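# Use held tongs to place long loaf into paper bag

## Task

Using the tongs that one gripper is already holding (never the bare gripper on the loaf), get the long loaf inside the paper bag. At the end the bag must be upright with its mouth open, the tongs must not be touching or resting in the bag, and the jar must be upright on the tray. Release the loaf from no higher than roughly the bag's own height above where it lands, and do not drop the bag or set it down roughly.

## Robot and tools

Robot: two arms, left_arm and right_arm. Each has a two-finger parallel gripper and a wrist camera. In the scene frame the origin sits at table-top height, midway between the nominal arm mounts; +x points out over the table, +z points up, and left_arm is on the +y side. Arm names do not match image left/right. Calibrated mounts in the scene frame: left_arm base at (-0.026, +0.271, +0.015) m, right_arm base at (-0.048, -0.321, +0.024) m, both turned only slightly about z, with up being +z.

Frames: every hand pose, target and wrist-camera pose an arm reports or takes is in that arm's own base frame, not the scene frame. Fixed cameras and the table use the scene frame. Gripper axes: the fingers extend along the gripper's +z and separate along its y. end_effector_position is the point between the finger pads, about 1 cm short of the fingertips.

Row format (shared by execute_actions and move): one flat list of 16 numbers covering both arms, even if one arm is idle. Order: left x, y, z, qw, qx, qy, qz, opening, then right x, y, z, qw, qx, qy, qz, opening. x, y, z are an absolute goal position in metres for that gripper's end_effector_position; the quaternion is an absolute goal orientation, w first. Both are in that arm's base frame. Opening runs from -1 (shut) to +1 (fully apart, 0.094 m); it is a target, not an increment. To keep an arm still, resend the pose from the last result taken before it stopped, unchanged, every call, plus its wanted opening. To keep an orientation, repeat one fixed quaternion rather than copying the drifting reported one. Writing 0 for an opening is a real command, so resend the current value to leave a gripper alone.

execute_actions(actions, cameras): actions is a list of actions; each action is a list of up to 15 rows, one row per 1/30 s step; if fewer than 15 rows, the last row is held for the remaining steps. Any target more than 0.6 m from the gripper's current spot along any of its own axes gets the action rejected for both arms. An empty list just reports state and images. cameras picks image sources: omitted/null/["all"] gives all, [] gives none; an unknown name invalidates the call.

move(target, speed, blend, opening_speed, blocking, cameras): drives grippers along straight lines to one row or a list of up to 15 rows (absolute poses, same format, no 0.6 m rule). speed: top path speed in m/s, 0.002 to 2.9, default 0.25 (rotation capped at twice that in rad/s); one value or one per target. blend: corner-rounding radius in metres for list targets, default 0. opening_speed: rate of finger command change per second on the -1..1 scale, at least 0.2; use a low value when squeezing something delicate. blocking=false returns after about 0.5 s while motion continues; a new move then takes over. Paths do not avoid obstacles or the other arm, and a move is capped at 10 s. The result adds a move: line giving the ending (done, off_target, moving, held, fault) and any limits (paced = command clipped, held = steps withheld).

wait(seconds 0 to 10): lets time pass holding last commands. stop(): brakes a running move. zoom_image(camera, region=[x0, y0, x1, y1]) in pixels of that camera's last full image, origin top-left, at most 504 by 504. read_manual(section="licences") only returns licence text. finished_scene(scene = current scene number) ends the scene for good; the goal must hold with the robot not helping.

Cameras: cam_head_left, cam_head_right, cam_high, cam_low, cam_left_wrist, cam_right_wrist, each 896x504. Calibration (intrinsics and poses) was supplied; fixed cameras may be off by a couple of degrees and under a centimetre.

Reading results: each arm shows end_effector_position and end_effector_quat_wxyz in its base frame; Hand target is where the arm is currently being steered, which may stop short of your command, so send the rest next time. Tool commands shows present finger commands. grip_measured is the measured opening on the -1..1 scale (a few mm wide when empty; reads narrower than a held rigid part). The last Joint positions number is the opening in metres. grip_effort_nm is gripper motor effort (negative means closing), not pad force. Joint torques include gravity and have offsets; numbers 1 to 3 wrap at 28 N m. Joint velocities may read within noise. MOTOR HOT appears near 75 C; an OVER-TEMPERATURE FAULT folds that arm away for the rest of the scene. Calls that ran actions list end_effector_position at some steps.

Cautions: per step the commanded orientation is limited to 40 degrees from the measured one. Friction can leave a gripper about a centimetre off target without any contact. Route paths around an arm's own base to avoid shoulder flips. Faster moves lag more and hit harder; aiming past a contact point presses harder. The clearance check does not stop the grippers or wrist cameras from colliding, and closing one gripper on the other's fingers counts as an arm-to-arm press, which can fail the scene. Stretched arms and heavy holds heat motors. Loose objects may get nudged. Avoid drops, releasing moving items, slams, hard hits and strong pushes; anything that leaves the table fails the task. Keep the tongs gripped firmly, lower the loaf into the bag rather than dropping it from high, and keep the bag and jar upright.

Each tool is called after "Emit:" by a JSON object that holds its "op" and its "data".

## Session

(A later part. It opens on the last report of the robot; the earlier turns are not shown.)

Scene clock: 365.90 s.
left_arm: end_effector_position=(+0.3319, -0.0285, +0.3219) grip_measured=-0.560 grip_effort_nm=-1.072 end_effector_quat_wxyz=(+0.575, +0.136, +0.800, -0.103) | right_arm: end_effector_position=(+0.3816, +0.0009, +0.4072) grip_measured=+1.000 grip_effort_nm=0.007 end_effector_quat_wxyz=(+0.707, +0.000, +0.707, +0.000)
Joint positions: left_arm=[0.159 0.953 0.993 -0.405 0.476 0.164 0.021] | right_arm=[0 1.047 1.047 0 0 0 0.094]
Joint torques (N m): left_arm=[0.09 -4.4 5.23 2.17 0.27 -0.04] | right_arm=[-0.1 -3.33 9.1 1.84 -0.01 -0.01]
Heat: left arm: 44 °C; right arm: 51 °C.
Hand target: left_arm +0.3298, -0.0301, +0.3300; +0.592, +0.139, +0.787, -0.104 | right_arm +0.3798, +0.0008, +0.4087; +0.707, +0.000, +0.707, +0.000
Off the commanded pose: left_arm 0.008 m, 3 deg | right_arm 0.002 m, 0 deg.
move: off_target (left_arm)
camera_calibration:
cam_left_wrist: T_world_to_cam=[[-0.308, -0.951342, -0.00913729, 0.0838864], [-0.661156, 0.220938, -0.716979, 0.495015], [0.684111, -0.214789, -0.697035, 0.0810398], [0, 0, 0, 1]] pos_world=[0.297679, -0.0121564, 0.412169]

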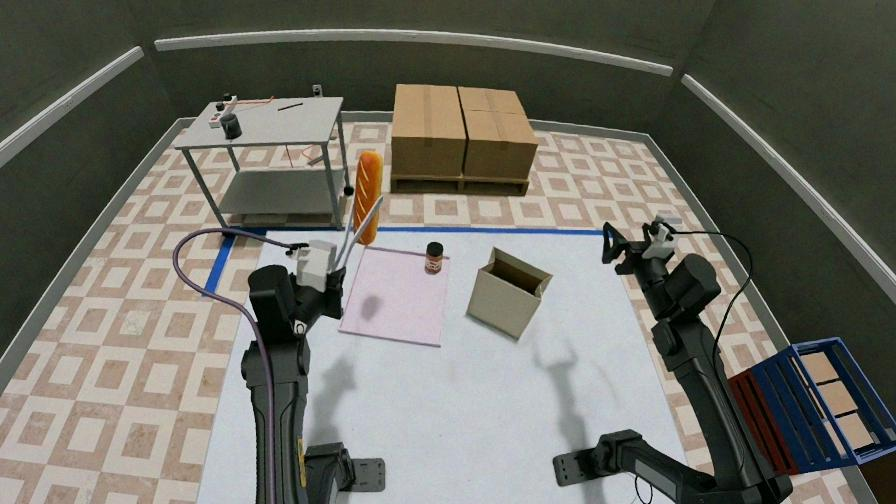

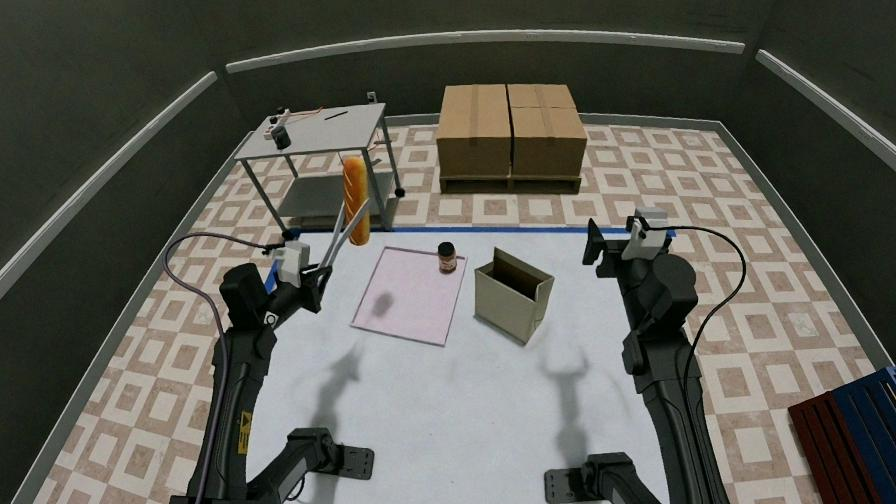

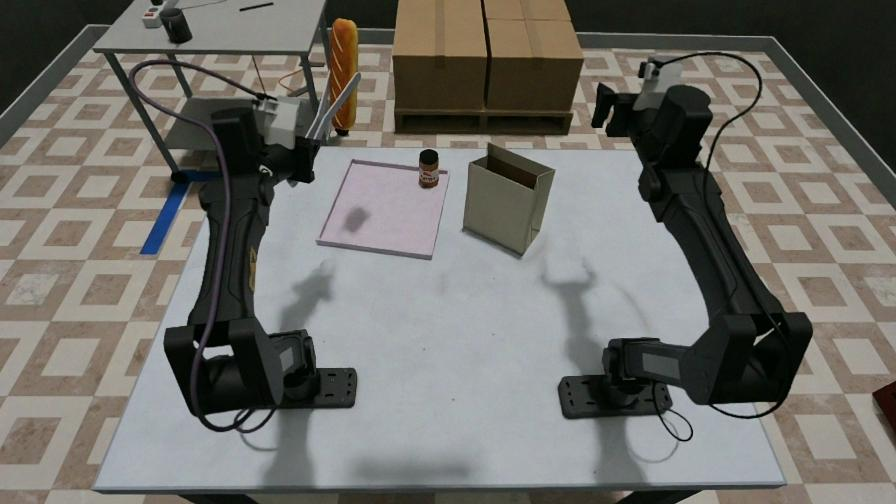

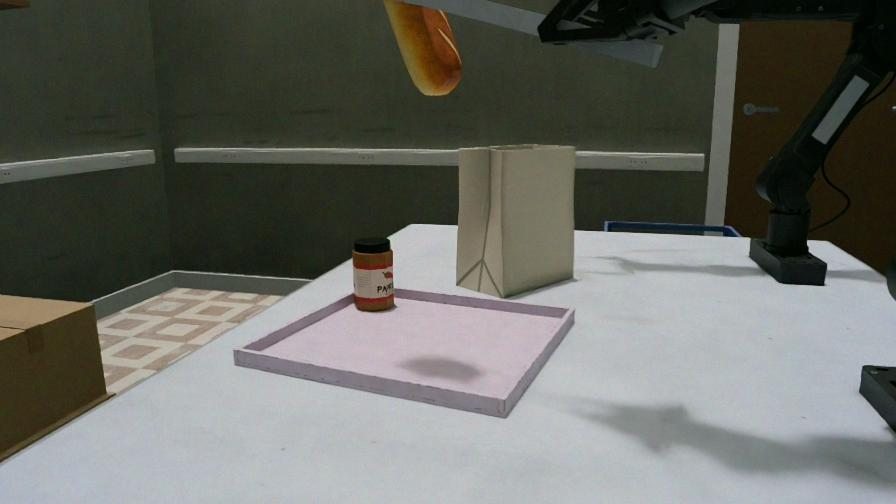

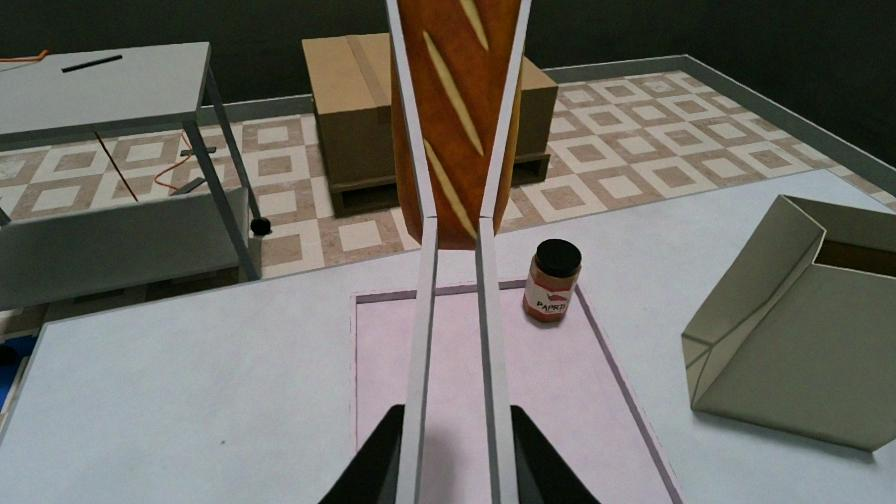

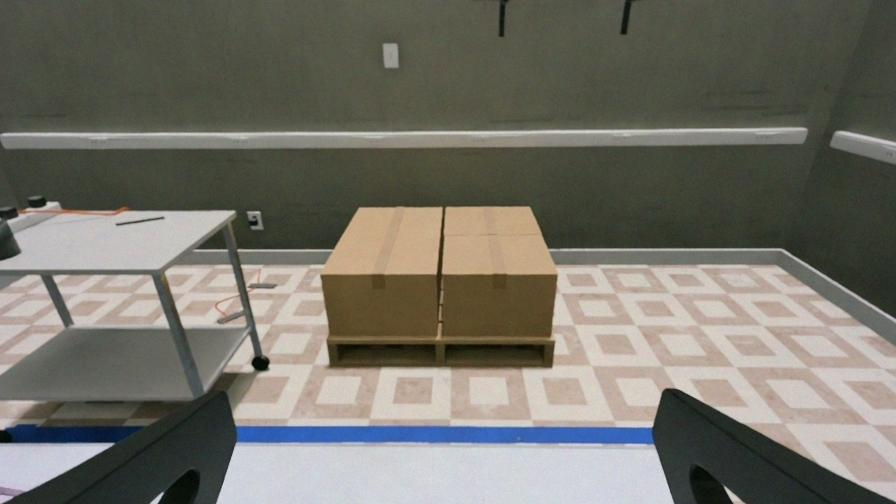

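Emit:
{"op": "move", "data": {"target": [[0.37,-0.12,0.345,0.5320,0.3654,0.7060,-0.2753,-0.75,0.3797,0.0009,0.4087,0.7071,0,0.7071,0,1],[0.4065,-0.235,0.345,0.4401,0.5447,0.5841,-0.4104,-0.75,0.3797,0.0009,0.4087,0.7071,0,0.7071,0,1]], "blend": 0.03, "speed": 0.2}}

Scene clock: 374.57 s.
left_arm: end_effector_position=(+0.4049, -0.2315, +0.3415) grip_measured=-0.560 grip_effort_nm=-1.072 end_effector_quat_wxyz=(+0.440, +0.541, +0.597, -0.396) | right_arm: end_effector_position=(+0.3816, +0.0009, +0.4072) grip_measured=+1.000 grip_effort_nm=0.002 end_effector_quat_wxyz=(+0.707, +0.000, +0.707, +0.000)
Joint positions: left_arm=[-0.162 1.913 2.001 -0.962 1.171 0.836 0.021] | right_arm=[0 1.047 1.047 0 0 0 0.094]
Joint torques (N m): left_arm=[-0.13 -9.33 8.54 1.11 0.92 0.11] | right_arm=[-0.1 -3.33 9.1 1.84 -0.01 -0.01]
Heat: left arm: 42 °C; right arm: 52 °C.
Hand target: left_arm +0.4063, -0.2349, +0.3449; +0.442, +0.543, +0.584, -0.410 | right_arm +0.3798, +0.0008, +0.4087; +0.707, +0.000, +0.707, +0.000
Off the commanded pose: left_arm 0.005 m, 2 deg | right_arm 0.002 m, 0 deg.
move: done
camera_calibration:
cam_left_wrist: T_world_to_cam=[[-0.991177, -0.130989, -0.0202355, 0.383662], [-0.0746924, 0.678136, -0.731131, 0.475458], [0.109492, -0.723169, -0.681937, 0.110964], [0, 0, 0, 1]] pos_world=[0.40364, -0.191924, 0.431056]

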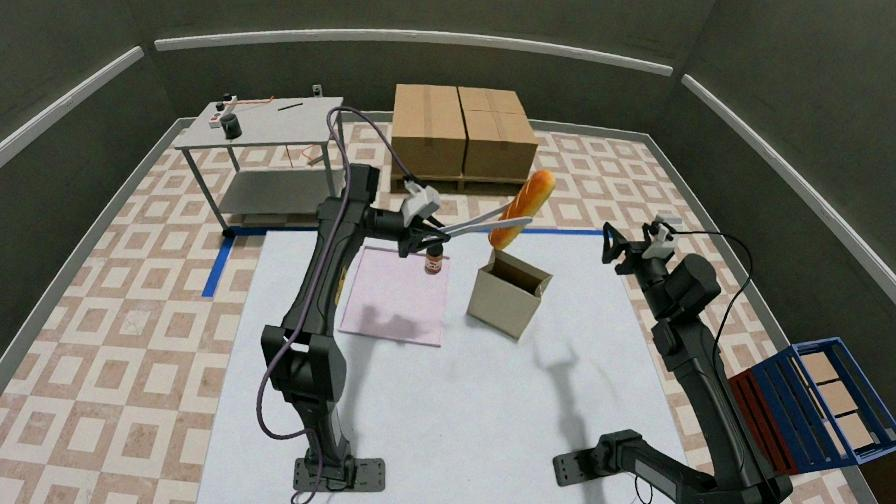

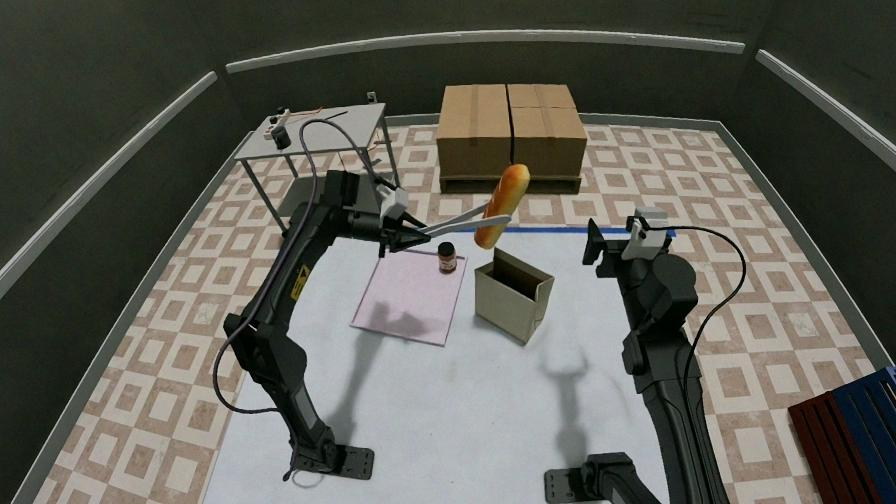

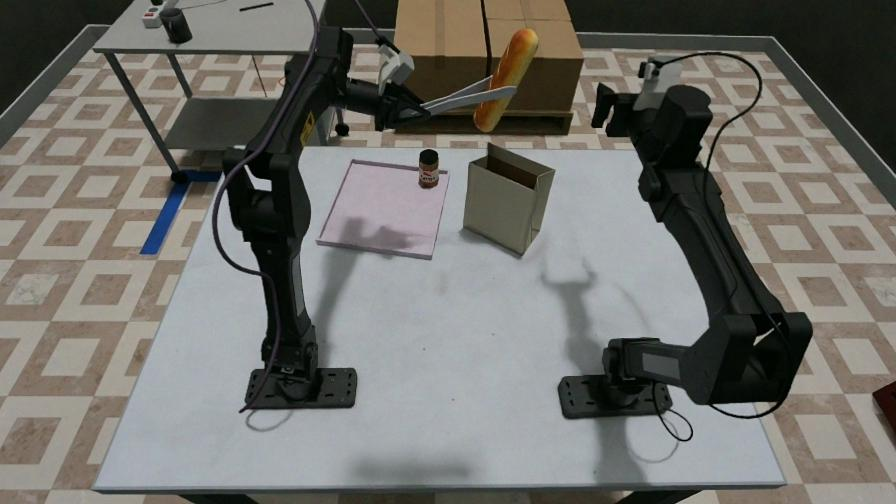

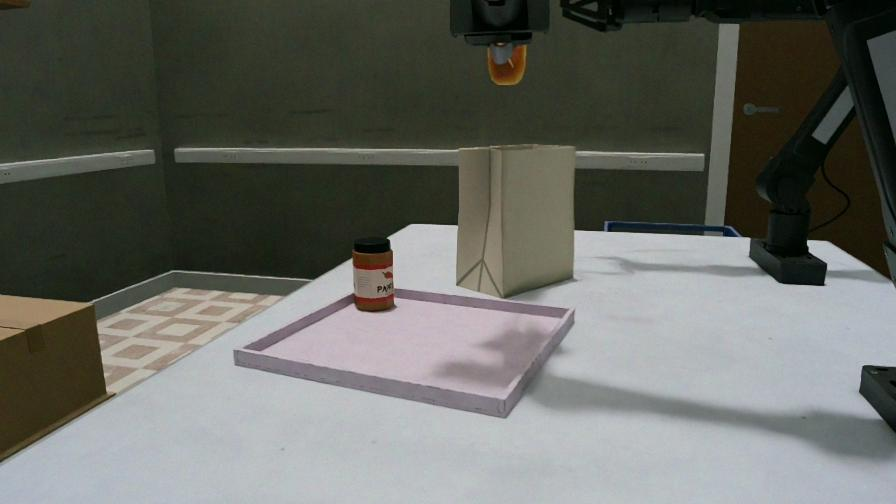

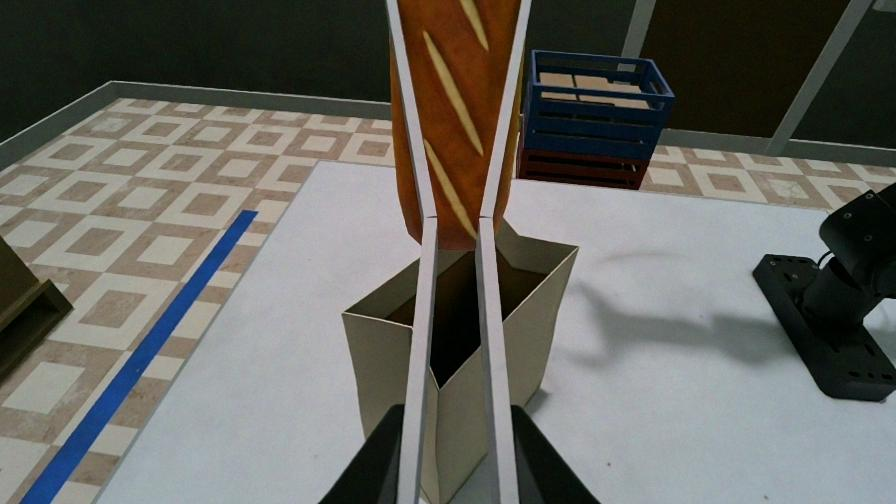

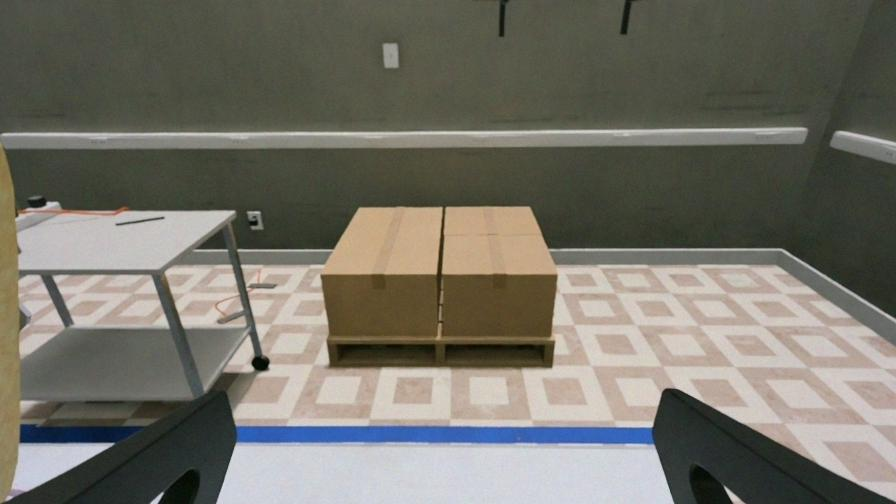

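Emit:
{"op": "move", "data": {"target": [[0.409,-0.272,0.345,0.4401,0.5447,0.5841,-0.4104,-0.75,0.3797,0.0009,0.4087,0.7071,0,0.7071,0,1],[0.409,-0.272,0.25,0.4401,0.5447,0.5841,-0.4104,-0.75,0.3797,0.0009,0.4087,0.7071,0,0.7071,0,1]], "speed": 0.1}}

Emit:
{"op": "zoom_image", "data": {"camera": "cam_high", "region": [380, 30, 580, 270]}}

Emit:
{"op": "zoom_image", "data": {"camera": "cam_low", "region": [330, 30, 680, 320]}}

Scene clock: 404.80 s.
left_arm: end_effector_position=(+0.4145, -0.2725, +0.2457) grip_measured=-0.560 grip_effort_nm=-1.067 end_effector_quat_wxyz=(+0.436, +0.546, +0.593, -0.401) | right_arm: end_effector_position=(+0.3816, +0.0009, +0.4072) grip_measured=+1.000 grip_effort_nm=0.007 end_effector_quat_wxyz=(+0.707, +0.000, +0.707, +0.000)
Joint positions: left_arm=[-0.254 1.922 1.604 -0.439 1.121 0.706 0.021] | right_arm=[0 1.047 1.047 0 0 0 0.094]
Joint torques (N m): left_arm=[0.09 -14.01 4.51 1.5 0.75 -0.05] | right_arm=[-0.1 -3.33 9.1 1.85 -0.01 -0.01]
Heat: left arm: 44 °C; right arm: 52 °C.
Hand target: left_arm +0.4090, -0.2720, +0.2499; +0.439, +0.545, +0.584, -0.410 | right_arm +0.3798, +0.0008, +0.4087; +0.707, +0.000, +0.707, +0.000
Off the commanded pose: left_arm 0.007 m, 2 deg | right_arm 0.002 m, 0 deg.
move: done
camera_calibration:
cam_left_wrist: T_world_to_cam=[[-0.993454, -0.112663, -0.0188785, 0.39154], [-0.0631737, 0.679535, -0.730918, 0.4295], [0.0951764, -0.724941, -0.682204, 0.0204248], [0, 0, 0, 1]] pos_world=[0.414166, -0.232941, 0.335255]

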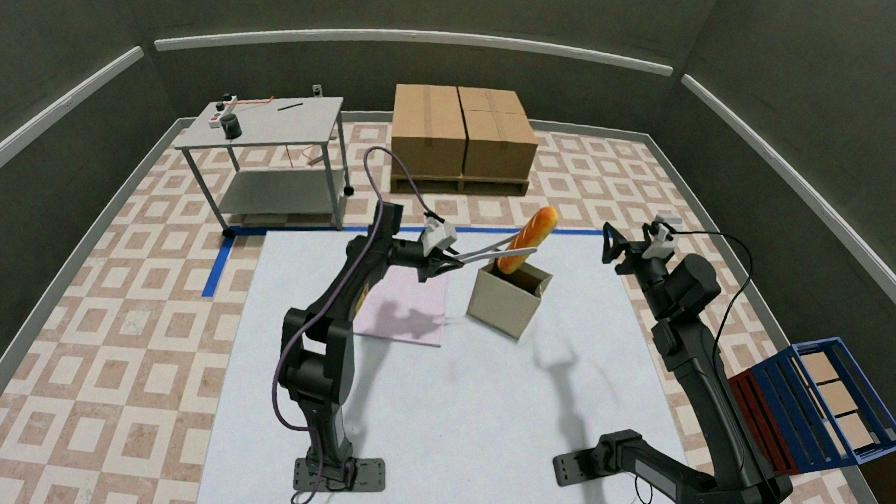

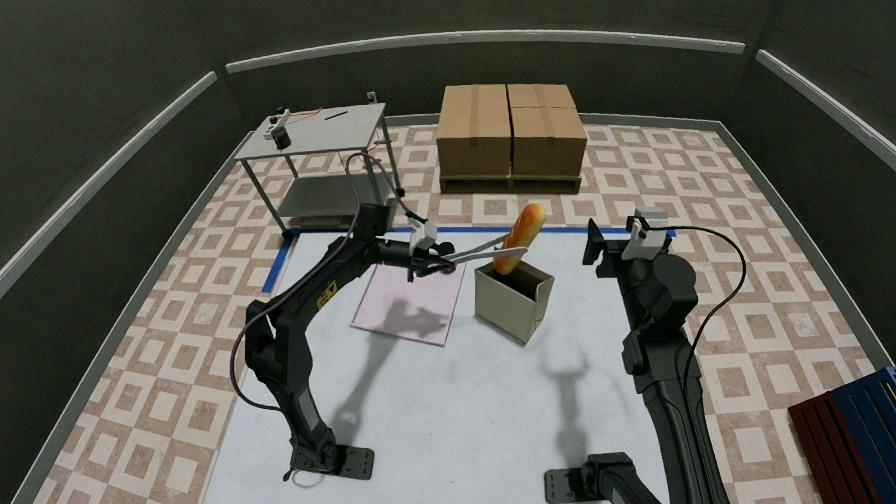

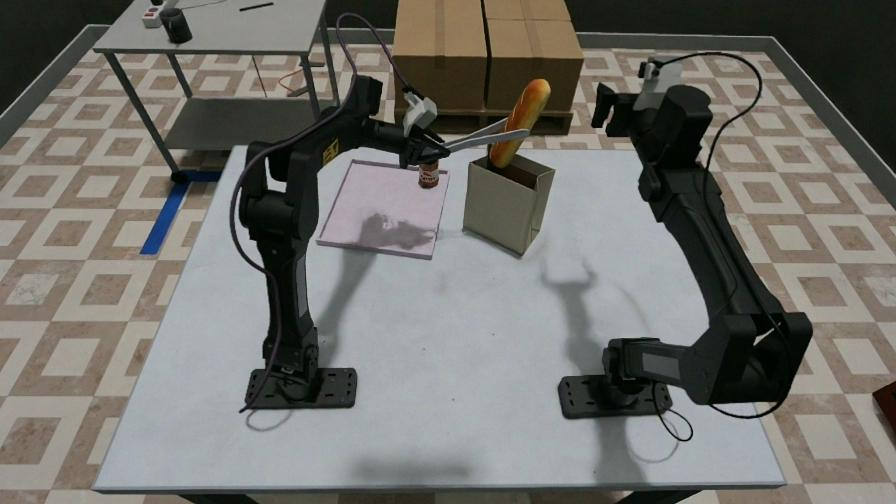

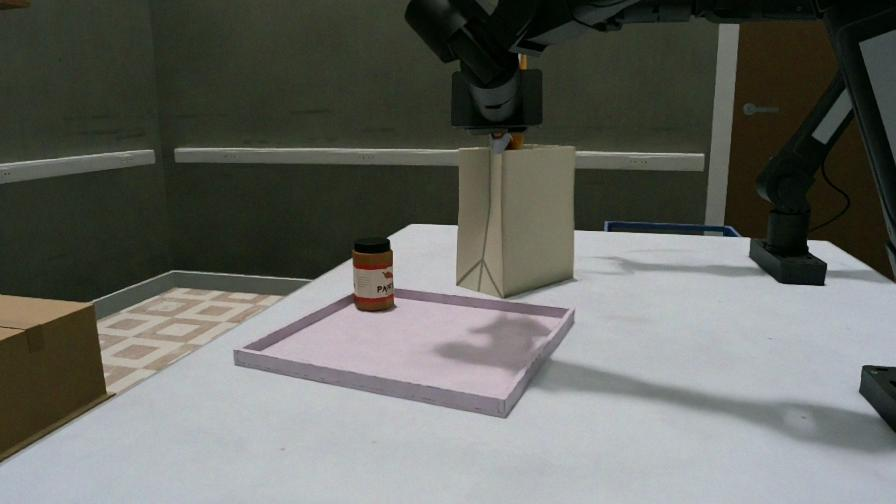

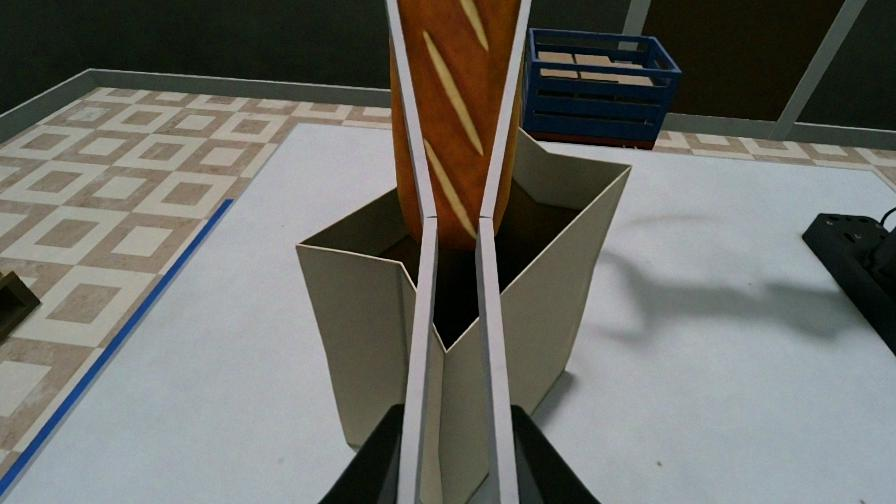

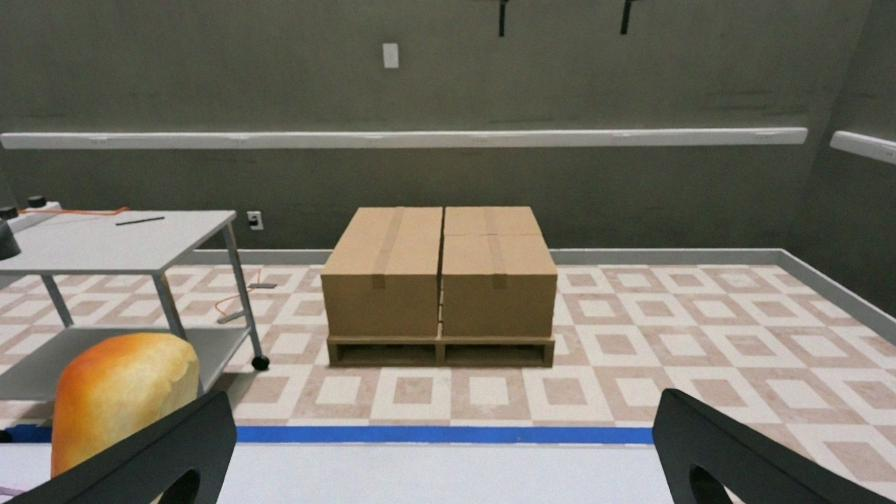

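Scaled by 2.100.

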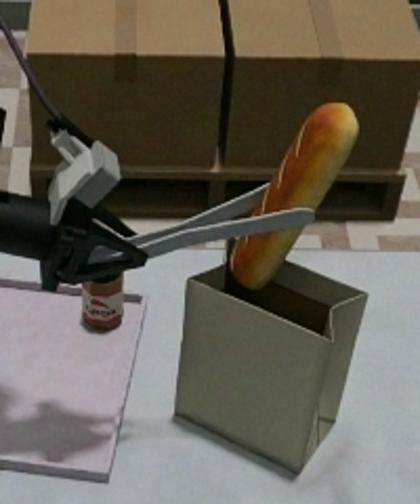

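Scaled by 1.440.

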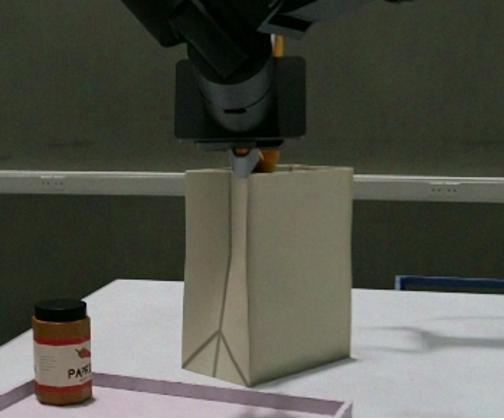

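Emit:
{"op": "move", "data": {"target": [0.405,-0.272,0.216,0.4401,0.5447,0.5841,-0.4104,-0.75,0.3797,0.0009,0.4087,0.7071,0,0.7071,0,1], "speed": 0.06}}

Emit:
{"op": "zoom_image", "data": {"camera": "cam_high", "region": [380, 60, 580, 270]}}

Emit:
{"op": "zoom_image", "data": {"camera": "cam_low", "region": [430, 90, 630, 320]}}

Scene clock: 417.60 s.
left_arm: end_effector_position=(+0.4103, -0.2714, +0.2126) grip_measured=-0.560 grip_effort_nm=-1.067 end_effector_quat_wxyz=(+0.437, +0.545, +0.593, -0.400) | right_arm: end_effector_position=(+0.3816, +0.0009, +0.4072) grip_measured=+1.000 grip_effort_nm=0.007 end_effector_quat_wxyz=(+0.707, +0.000, +0.707, +0.000)
Joint positions: left_arm=[-0.254 1.922 1.47 -0.299 1.12 0.701 0.021] | right_arm=[0 1.047 1.047 0 0 0 0.094]
Joint torques (N m): left_arm=[0.09 -13.49 4.85 1.49 0.76 -0.07] | right_arm=[-0.12 -3.33 9.1 1.84 -0.01 -0.01]
Heat: left arm: 44 °C; right arm: 52 °C.
Hand target: left_arm +0.4050, -0.2720, +0.2159; +0.439, +0.545, +0.584, -0.410 | right_arm +0.3798, +0.0008, +0.4087; +0.707, +0.000, +0.707, +0.000
Off the commanded pose: left_arm 0.006 m, 2 deg | right_arm 0.002 m, 0 deg.
move: done
camera_calibration:
cam_left_wrist: T_world_to_cam=[[-0.993235, -0.114399, -0.0199317, 0.386614], [-0.0634376, 0.67832, -0.732023, 0.40431], [0.0972627, -0.725807, -0.680988, -0.00222576], [0, 0, 0, 1]] pos_world=[0.409863, -0.231639, 0.302154]

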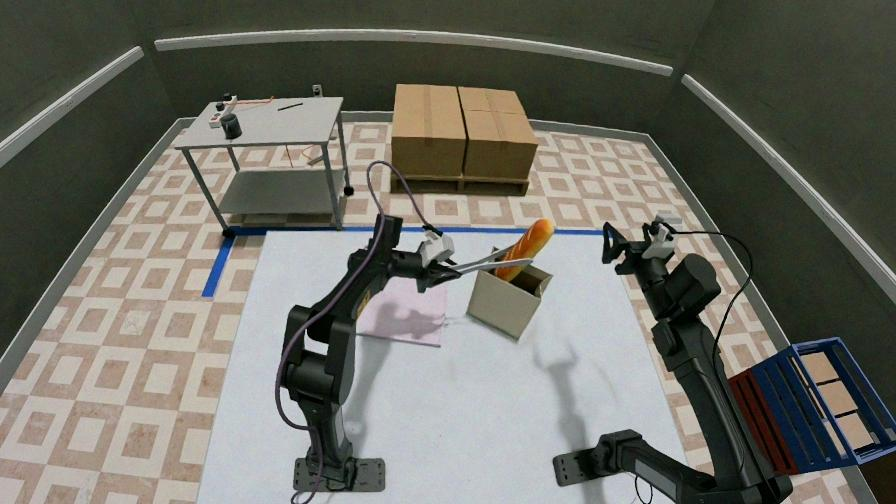

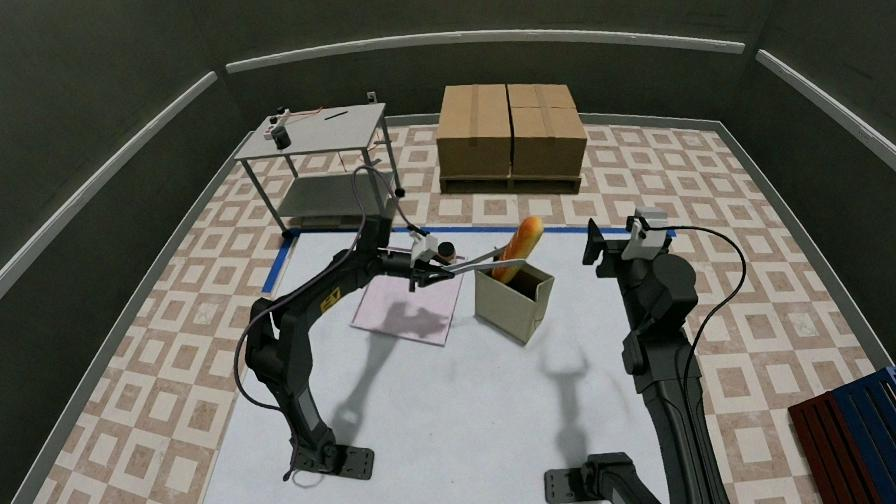

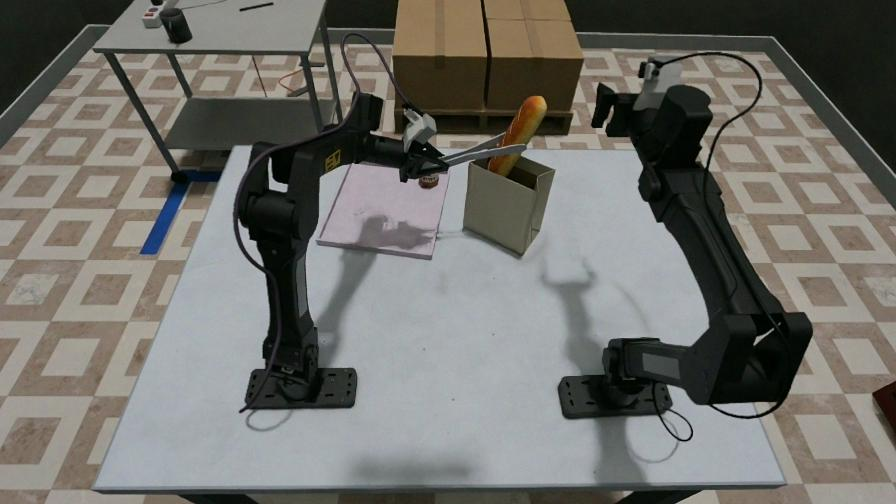

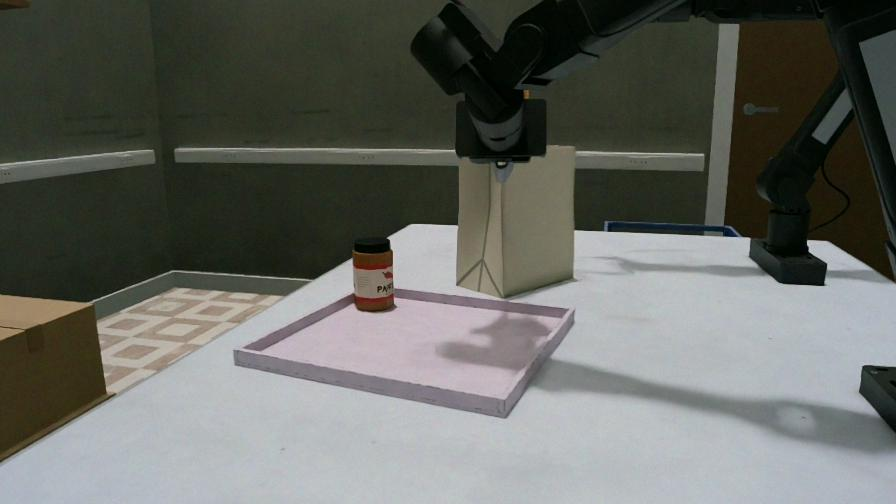

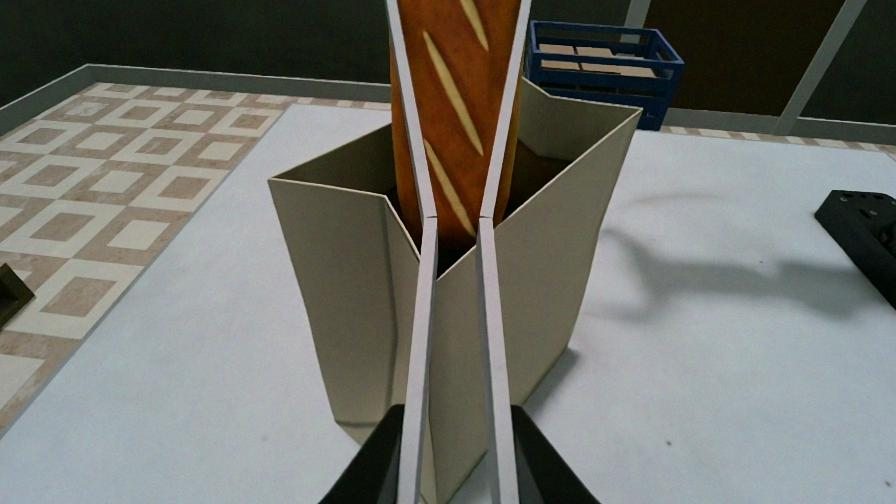

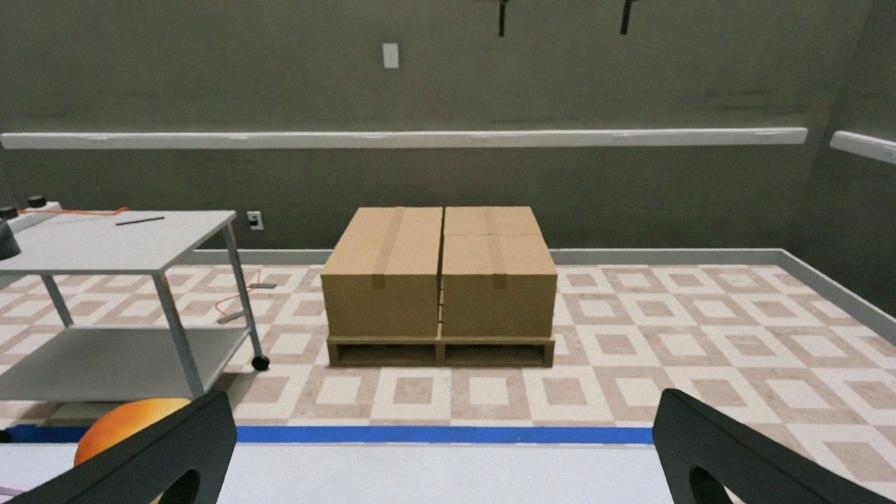

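Scaled by 2.400.

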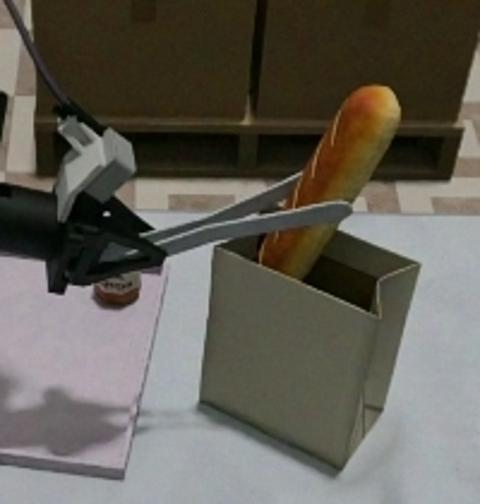

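Scaled by 2.191.

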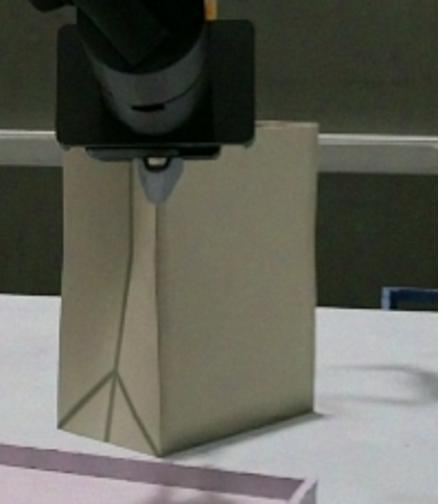

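Emit:
{"op": "move", "data": {"target": [0.405,-0.276,0.207,0.4401,0.5447,0.5841,-0.4104,-0.75,0.3797,0.0009,0.4087,0.7071,0,0.7071,0,1], "speed": 0.05, "cameras": ["cam_high","cam_left_wrist"]}}

Emit:
{"op": "move", "data": {"target": [0.405,-0.276,0.207,0.4401,0.5447,0.5841,-0.4104,-0.15,0.3797,0.0009,0.4087,0.7071,0,0.7071,0,1], "opening_speed": 0.6}}

Scene clock: 428.53 s.
left_arm: end_effector_position=(+0.4104, -0.2731, +0.2080) grip_measured=-0.560 grip_effort_nm=-1.067 end_effector_quat_wxyz=(+0.441, +0.545, +0.591, -0.399) | right_arm: end_effector_position=(+0.3816, +0.0009, +0.4072) grip_measured=+1.000 grip_effort_nm=0.022 end_effector_quat_wxyz=(+0.707, +0.000, +0.707, +0.000)
Joint positions: left_arm=[-0.258 1.922 1.443 -0.249 1.117 0.686 0.021] | right_arm=[0 1.047 1.047 0 0 0 0.094]
Joint torques (N m): left_arm=[-0.31 -12.38 4.88 1.54 0.67 -0.1] | right_arm=[-0.1 -3.33 9.1 1.84 -0.01 -0.01]
Heat: left arm: 44 °C; right arm: 53 °C.
Hand target: left_arm +0.4050, -0.2759, +0.2069; +0.439, +0.545, +0.584, -0.410 | right_arm +0.3798, +0.0008, +0.4087; +0.707, +0.000, +0.707, +0.000
Off the commanded pose: left_arm 0.006 m, 2 deg | right_arm 0.002 m, 0 deg.
move: done
camera_calibration:
cam_left_wrist: T_world_to_cam=[[-0.99269, -0.117577, -0.0272297, 0.386761], [-0.0597498, 0.674811, -0.735567, 0.400419], [0.104861, -0.728564, -0.676904, -0.0113912], [0, 0, 0, 1]] pos_world=[0.409053, -0.233032, 0.297356]
Images, in order (width x height): cam_high 896x504, cam_left_wrist 896x504.

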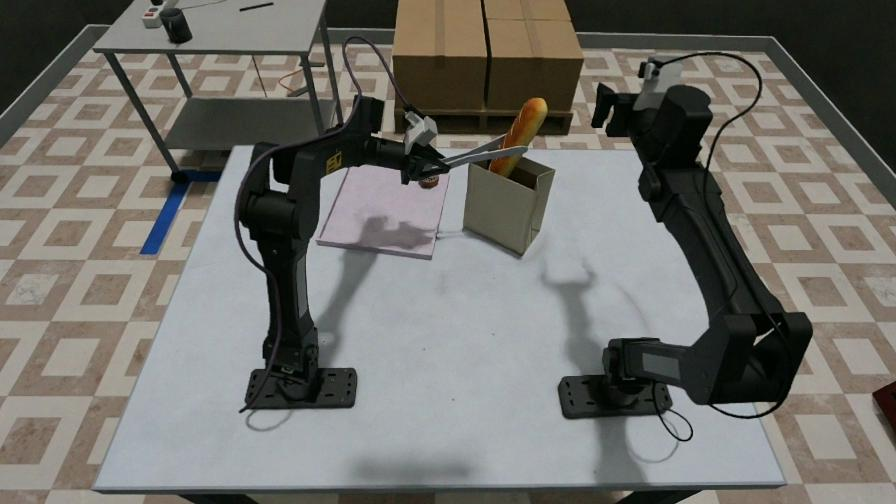

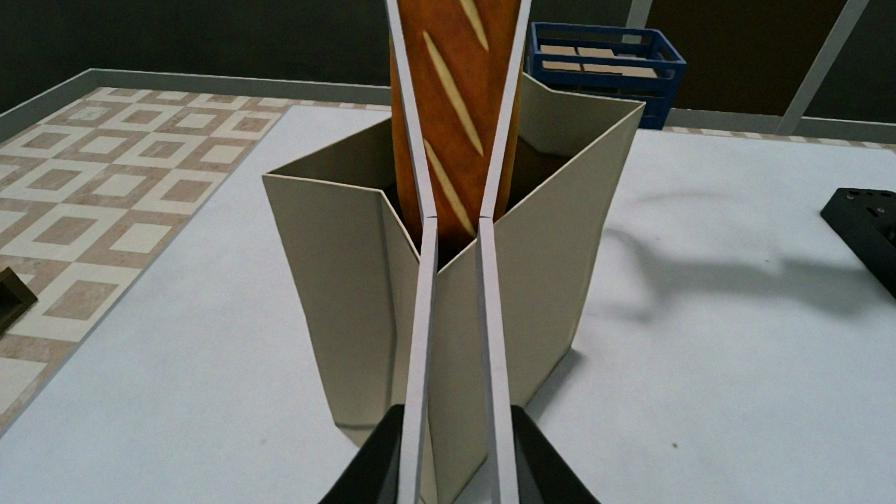

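Scene clock: 429.80 s.
left_arm: end_effector_position=(+0.4115, -0.2734, +0.2092) grip_measured=-0.152 grip_effort_nm=0.061 end_effector_quat_wxyz=(+0.445, +0.546, +0.589, -0.397) | right_arm: end_effector_position=(+0.3816, +0.0009, +0.4072) grip_measured=+1.000 grip_effort_nm=0.017 end_effector_quat_wxyz=(+0.707, +0.000, +0.707, +0.000)
Joint positions: left_arm=[-0.258 1.922 1.443 -0.238 1.116 0.684 0.04] | right_arm=[0 1.047 1.047 0 0 0 0.094]
Joint torques (N m): left_arm=[-0.53 -12.41 4.85 1.44 0.65 -0.07] | right_arm=[-0.12 -3.34 9.1 1.84 0 -0.01]
Heat: left arm: 44 °C; right arm: 53 °C.
Hand target: left_arm +0.4051, -0.2759, +0.2070; +0.440, +0.545, +0.584, -0.410 | right_arm +0.3798, +0.0008, +0.4087; +0.707, +0.000, +0.707, +0.000
Off the commanded pose: left_arm 0.007 m, 2 deg | right_arm 0.002 m, 0 deg.
move: done
camera_calibration:
cam_left_wrist: T_world_to_cam=[[-0.992309, -0.118502, -0.0357789, 0.389261], [-0.0537328, 0.672744, -0.737921, 0.399005], [0.111515, -0.730324, -0.673938, -0.0146913], [0, 0, 0, 1]] pos_world=[0.409345, -0.233029, 0.29846]

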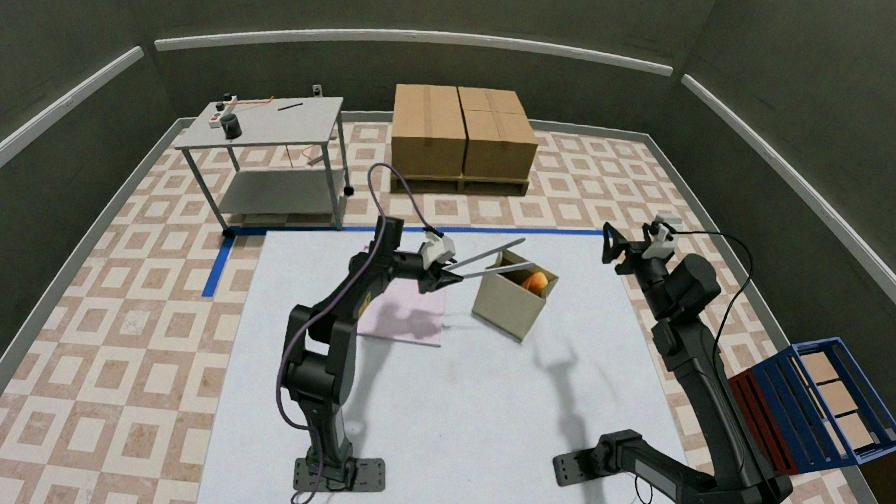

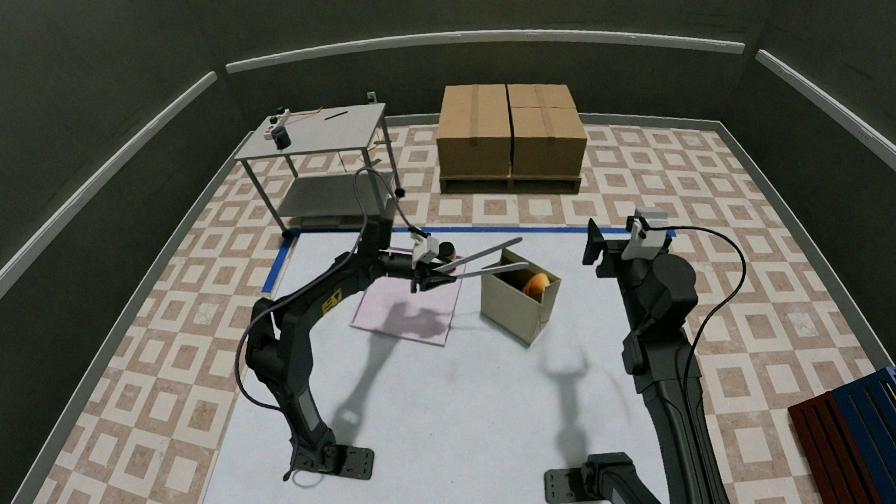

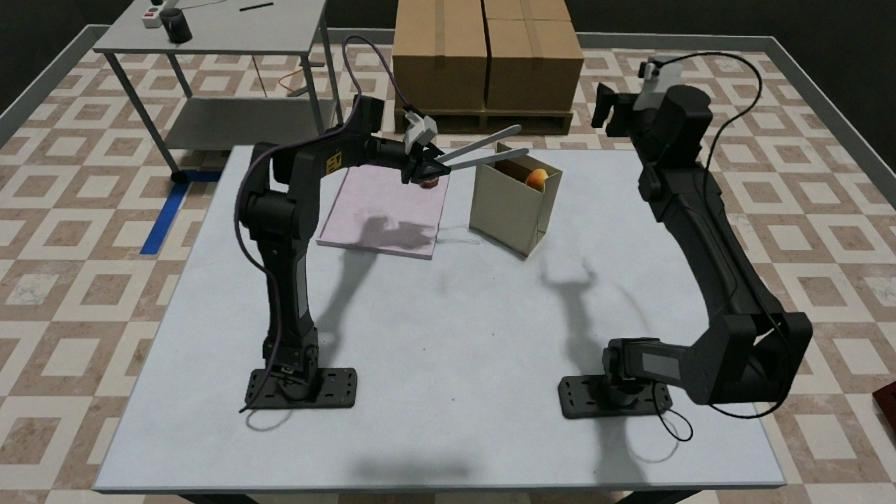

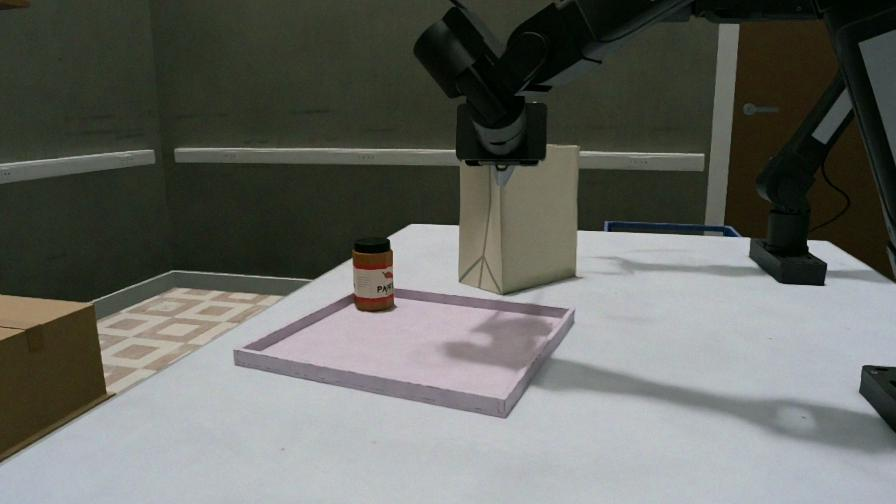

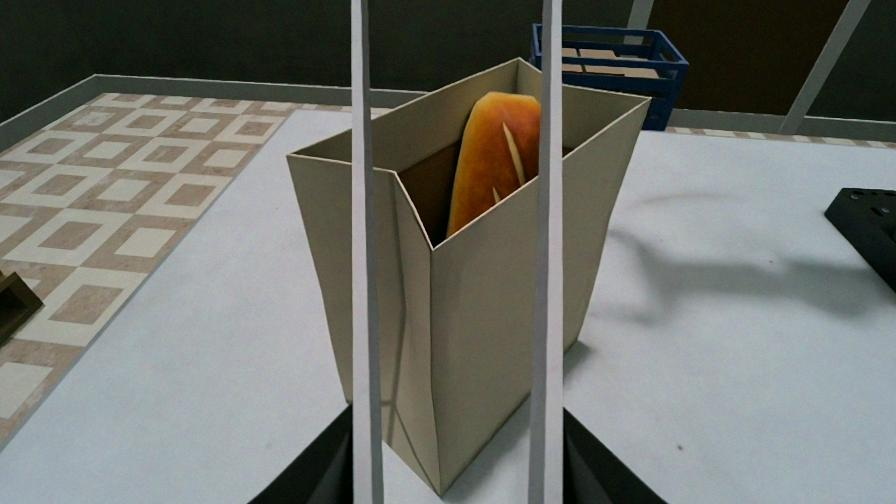

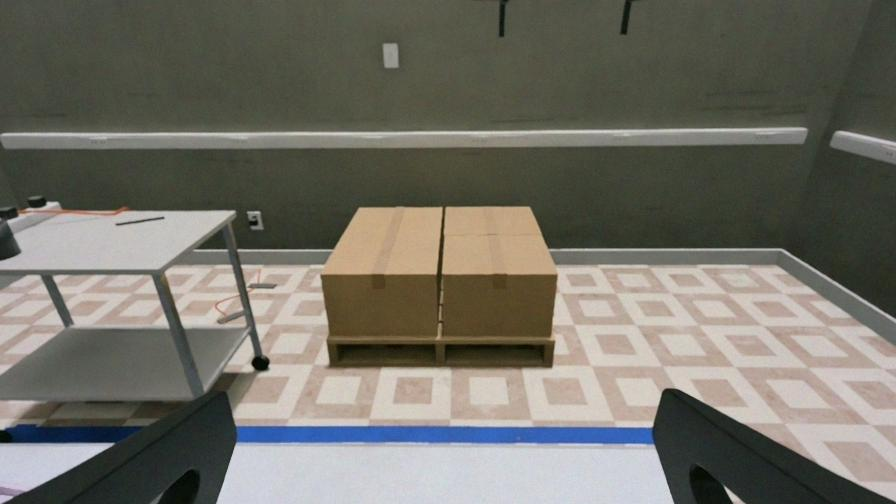

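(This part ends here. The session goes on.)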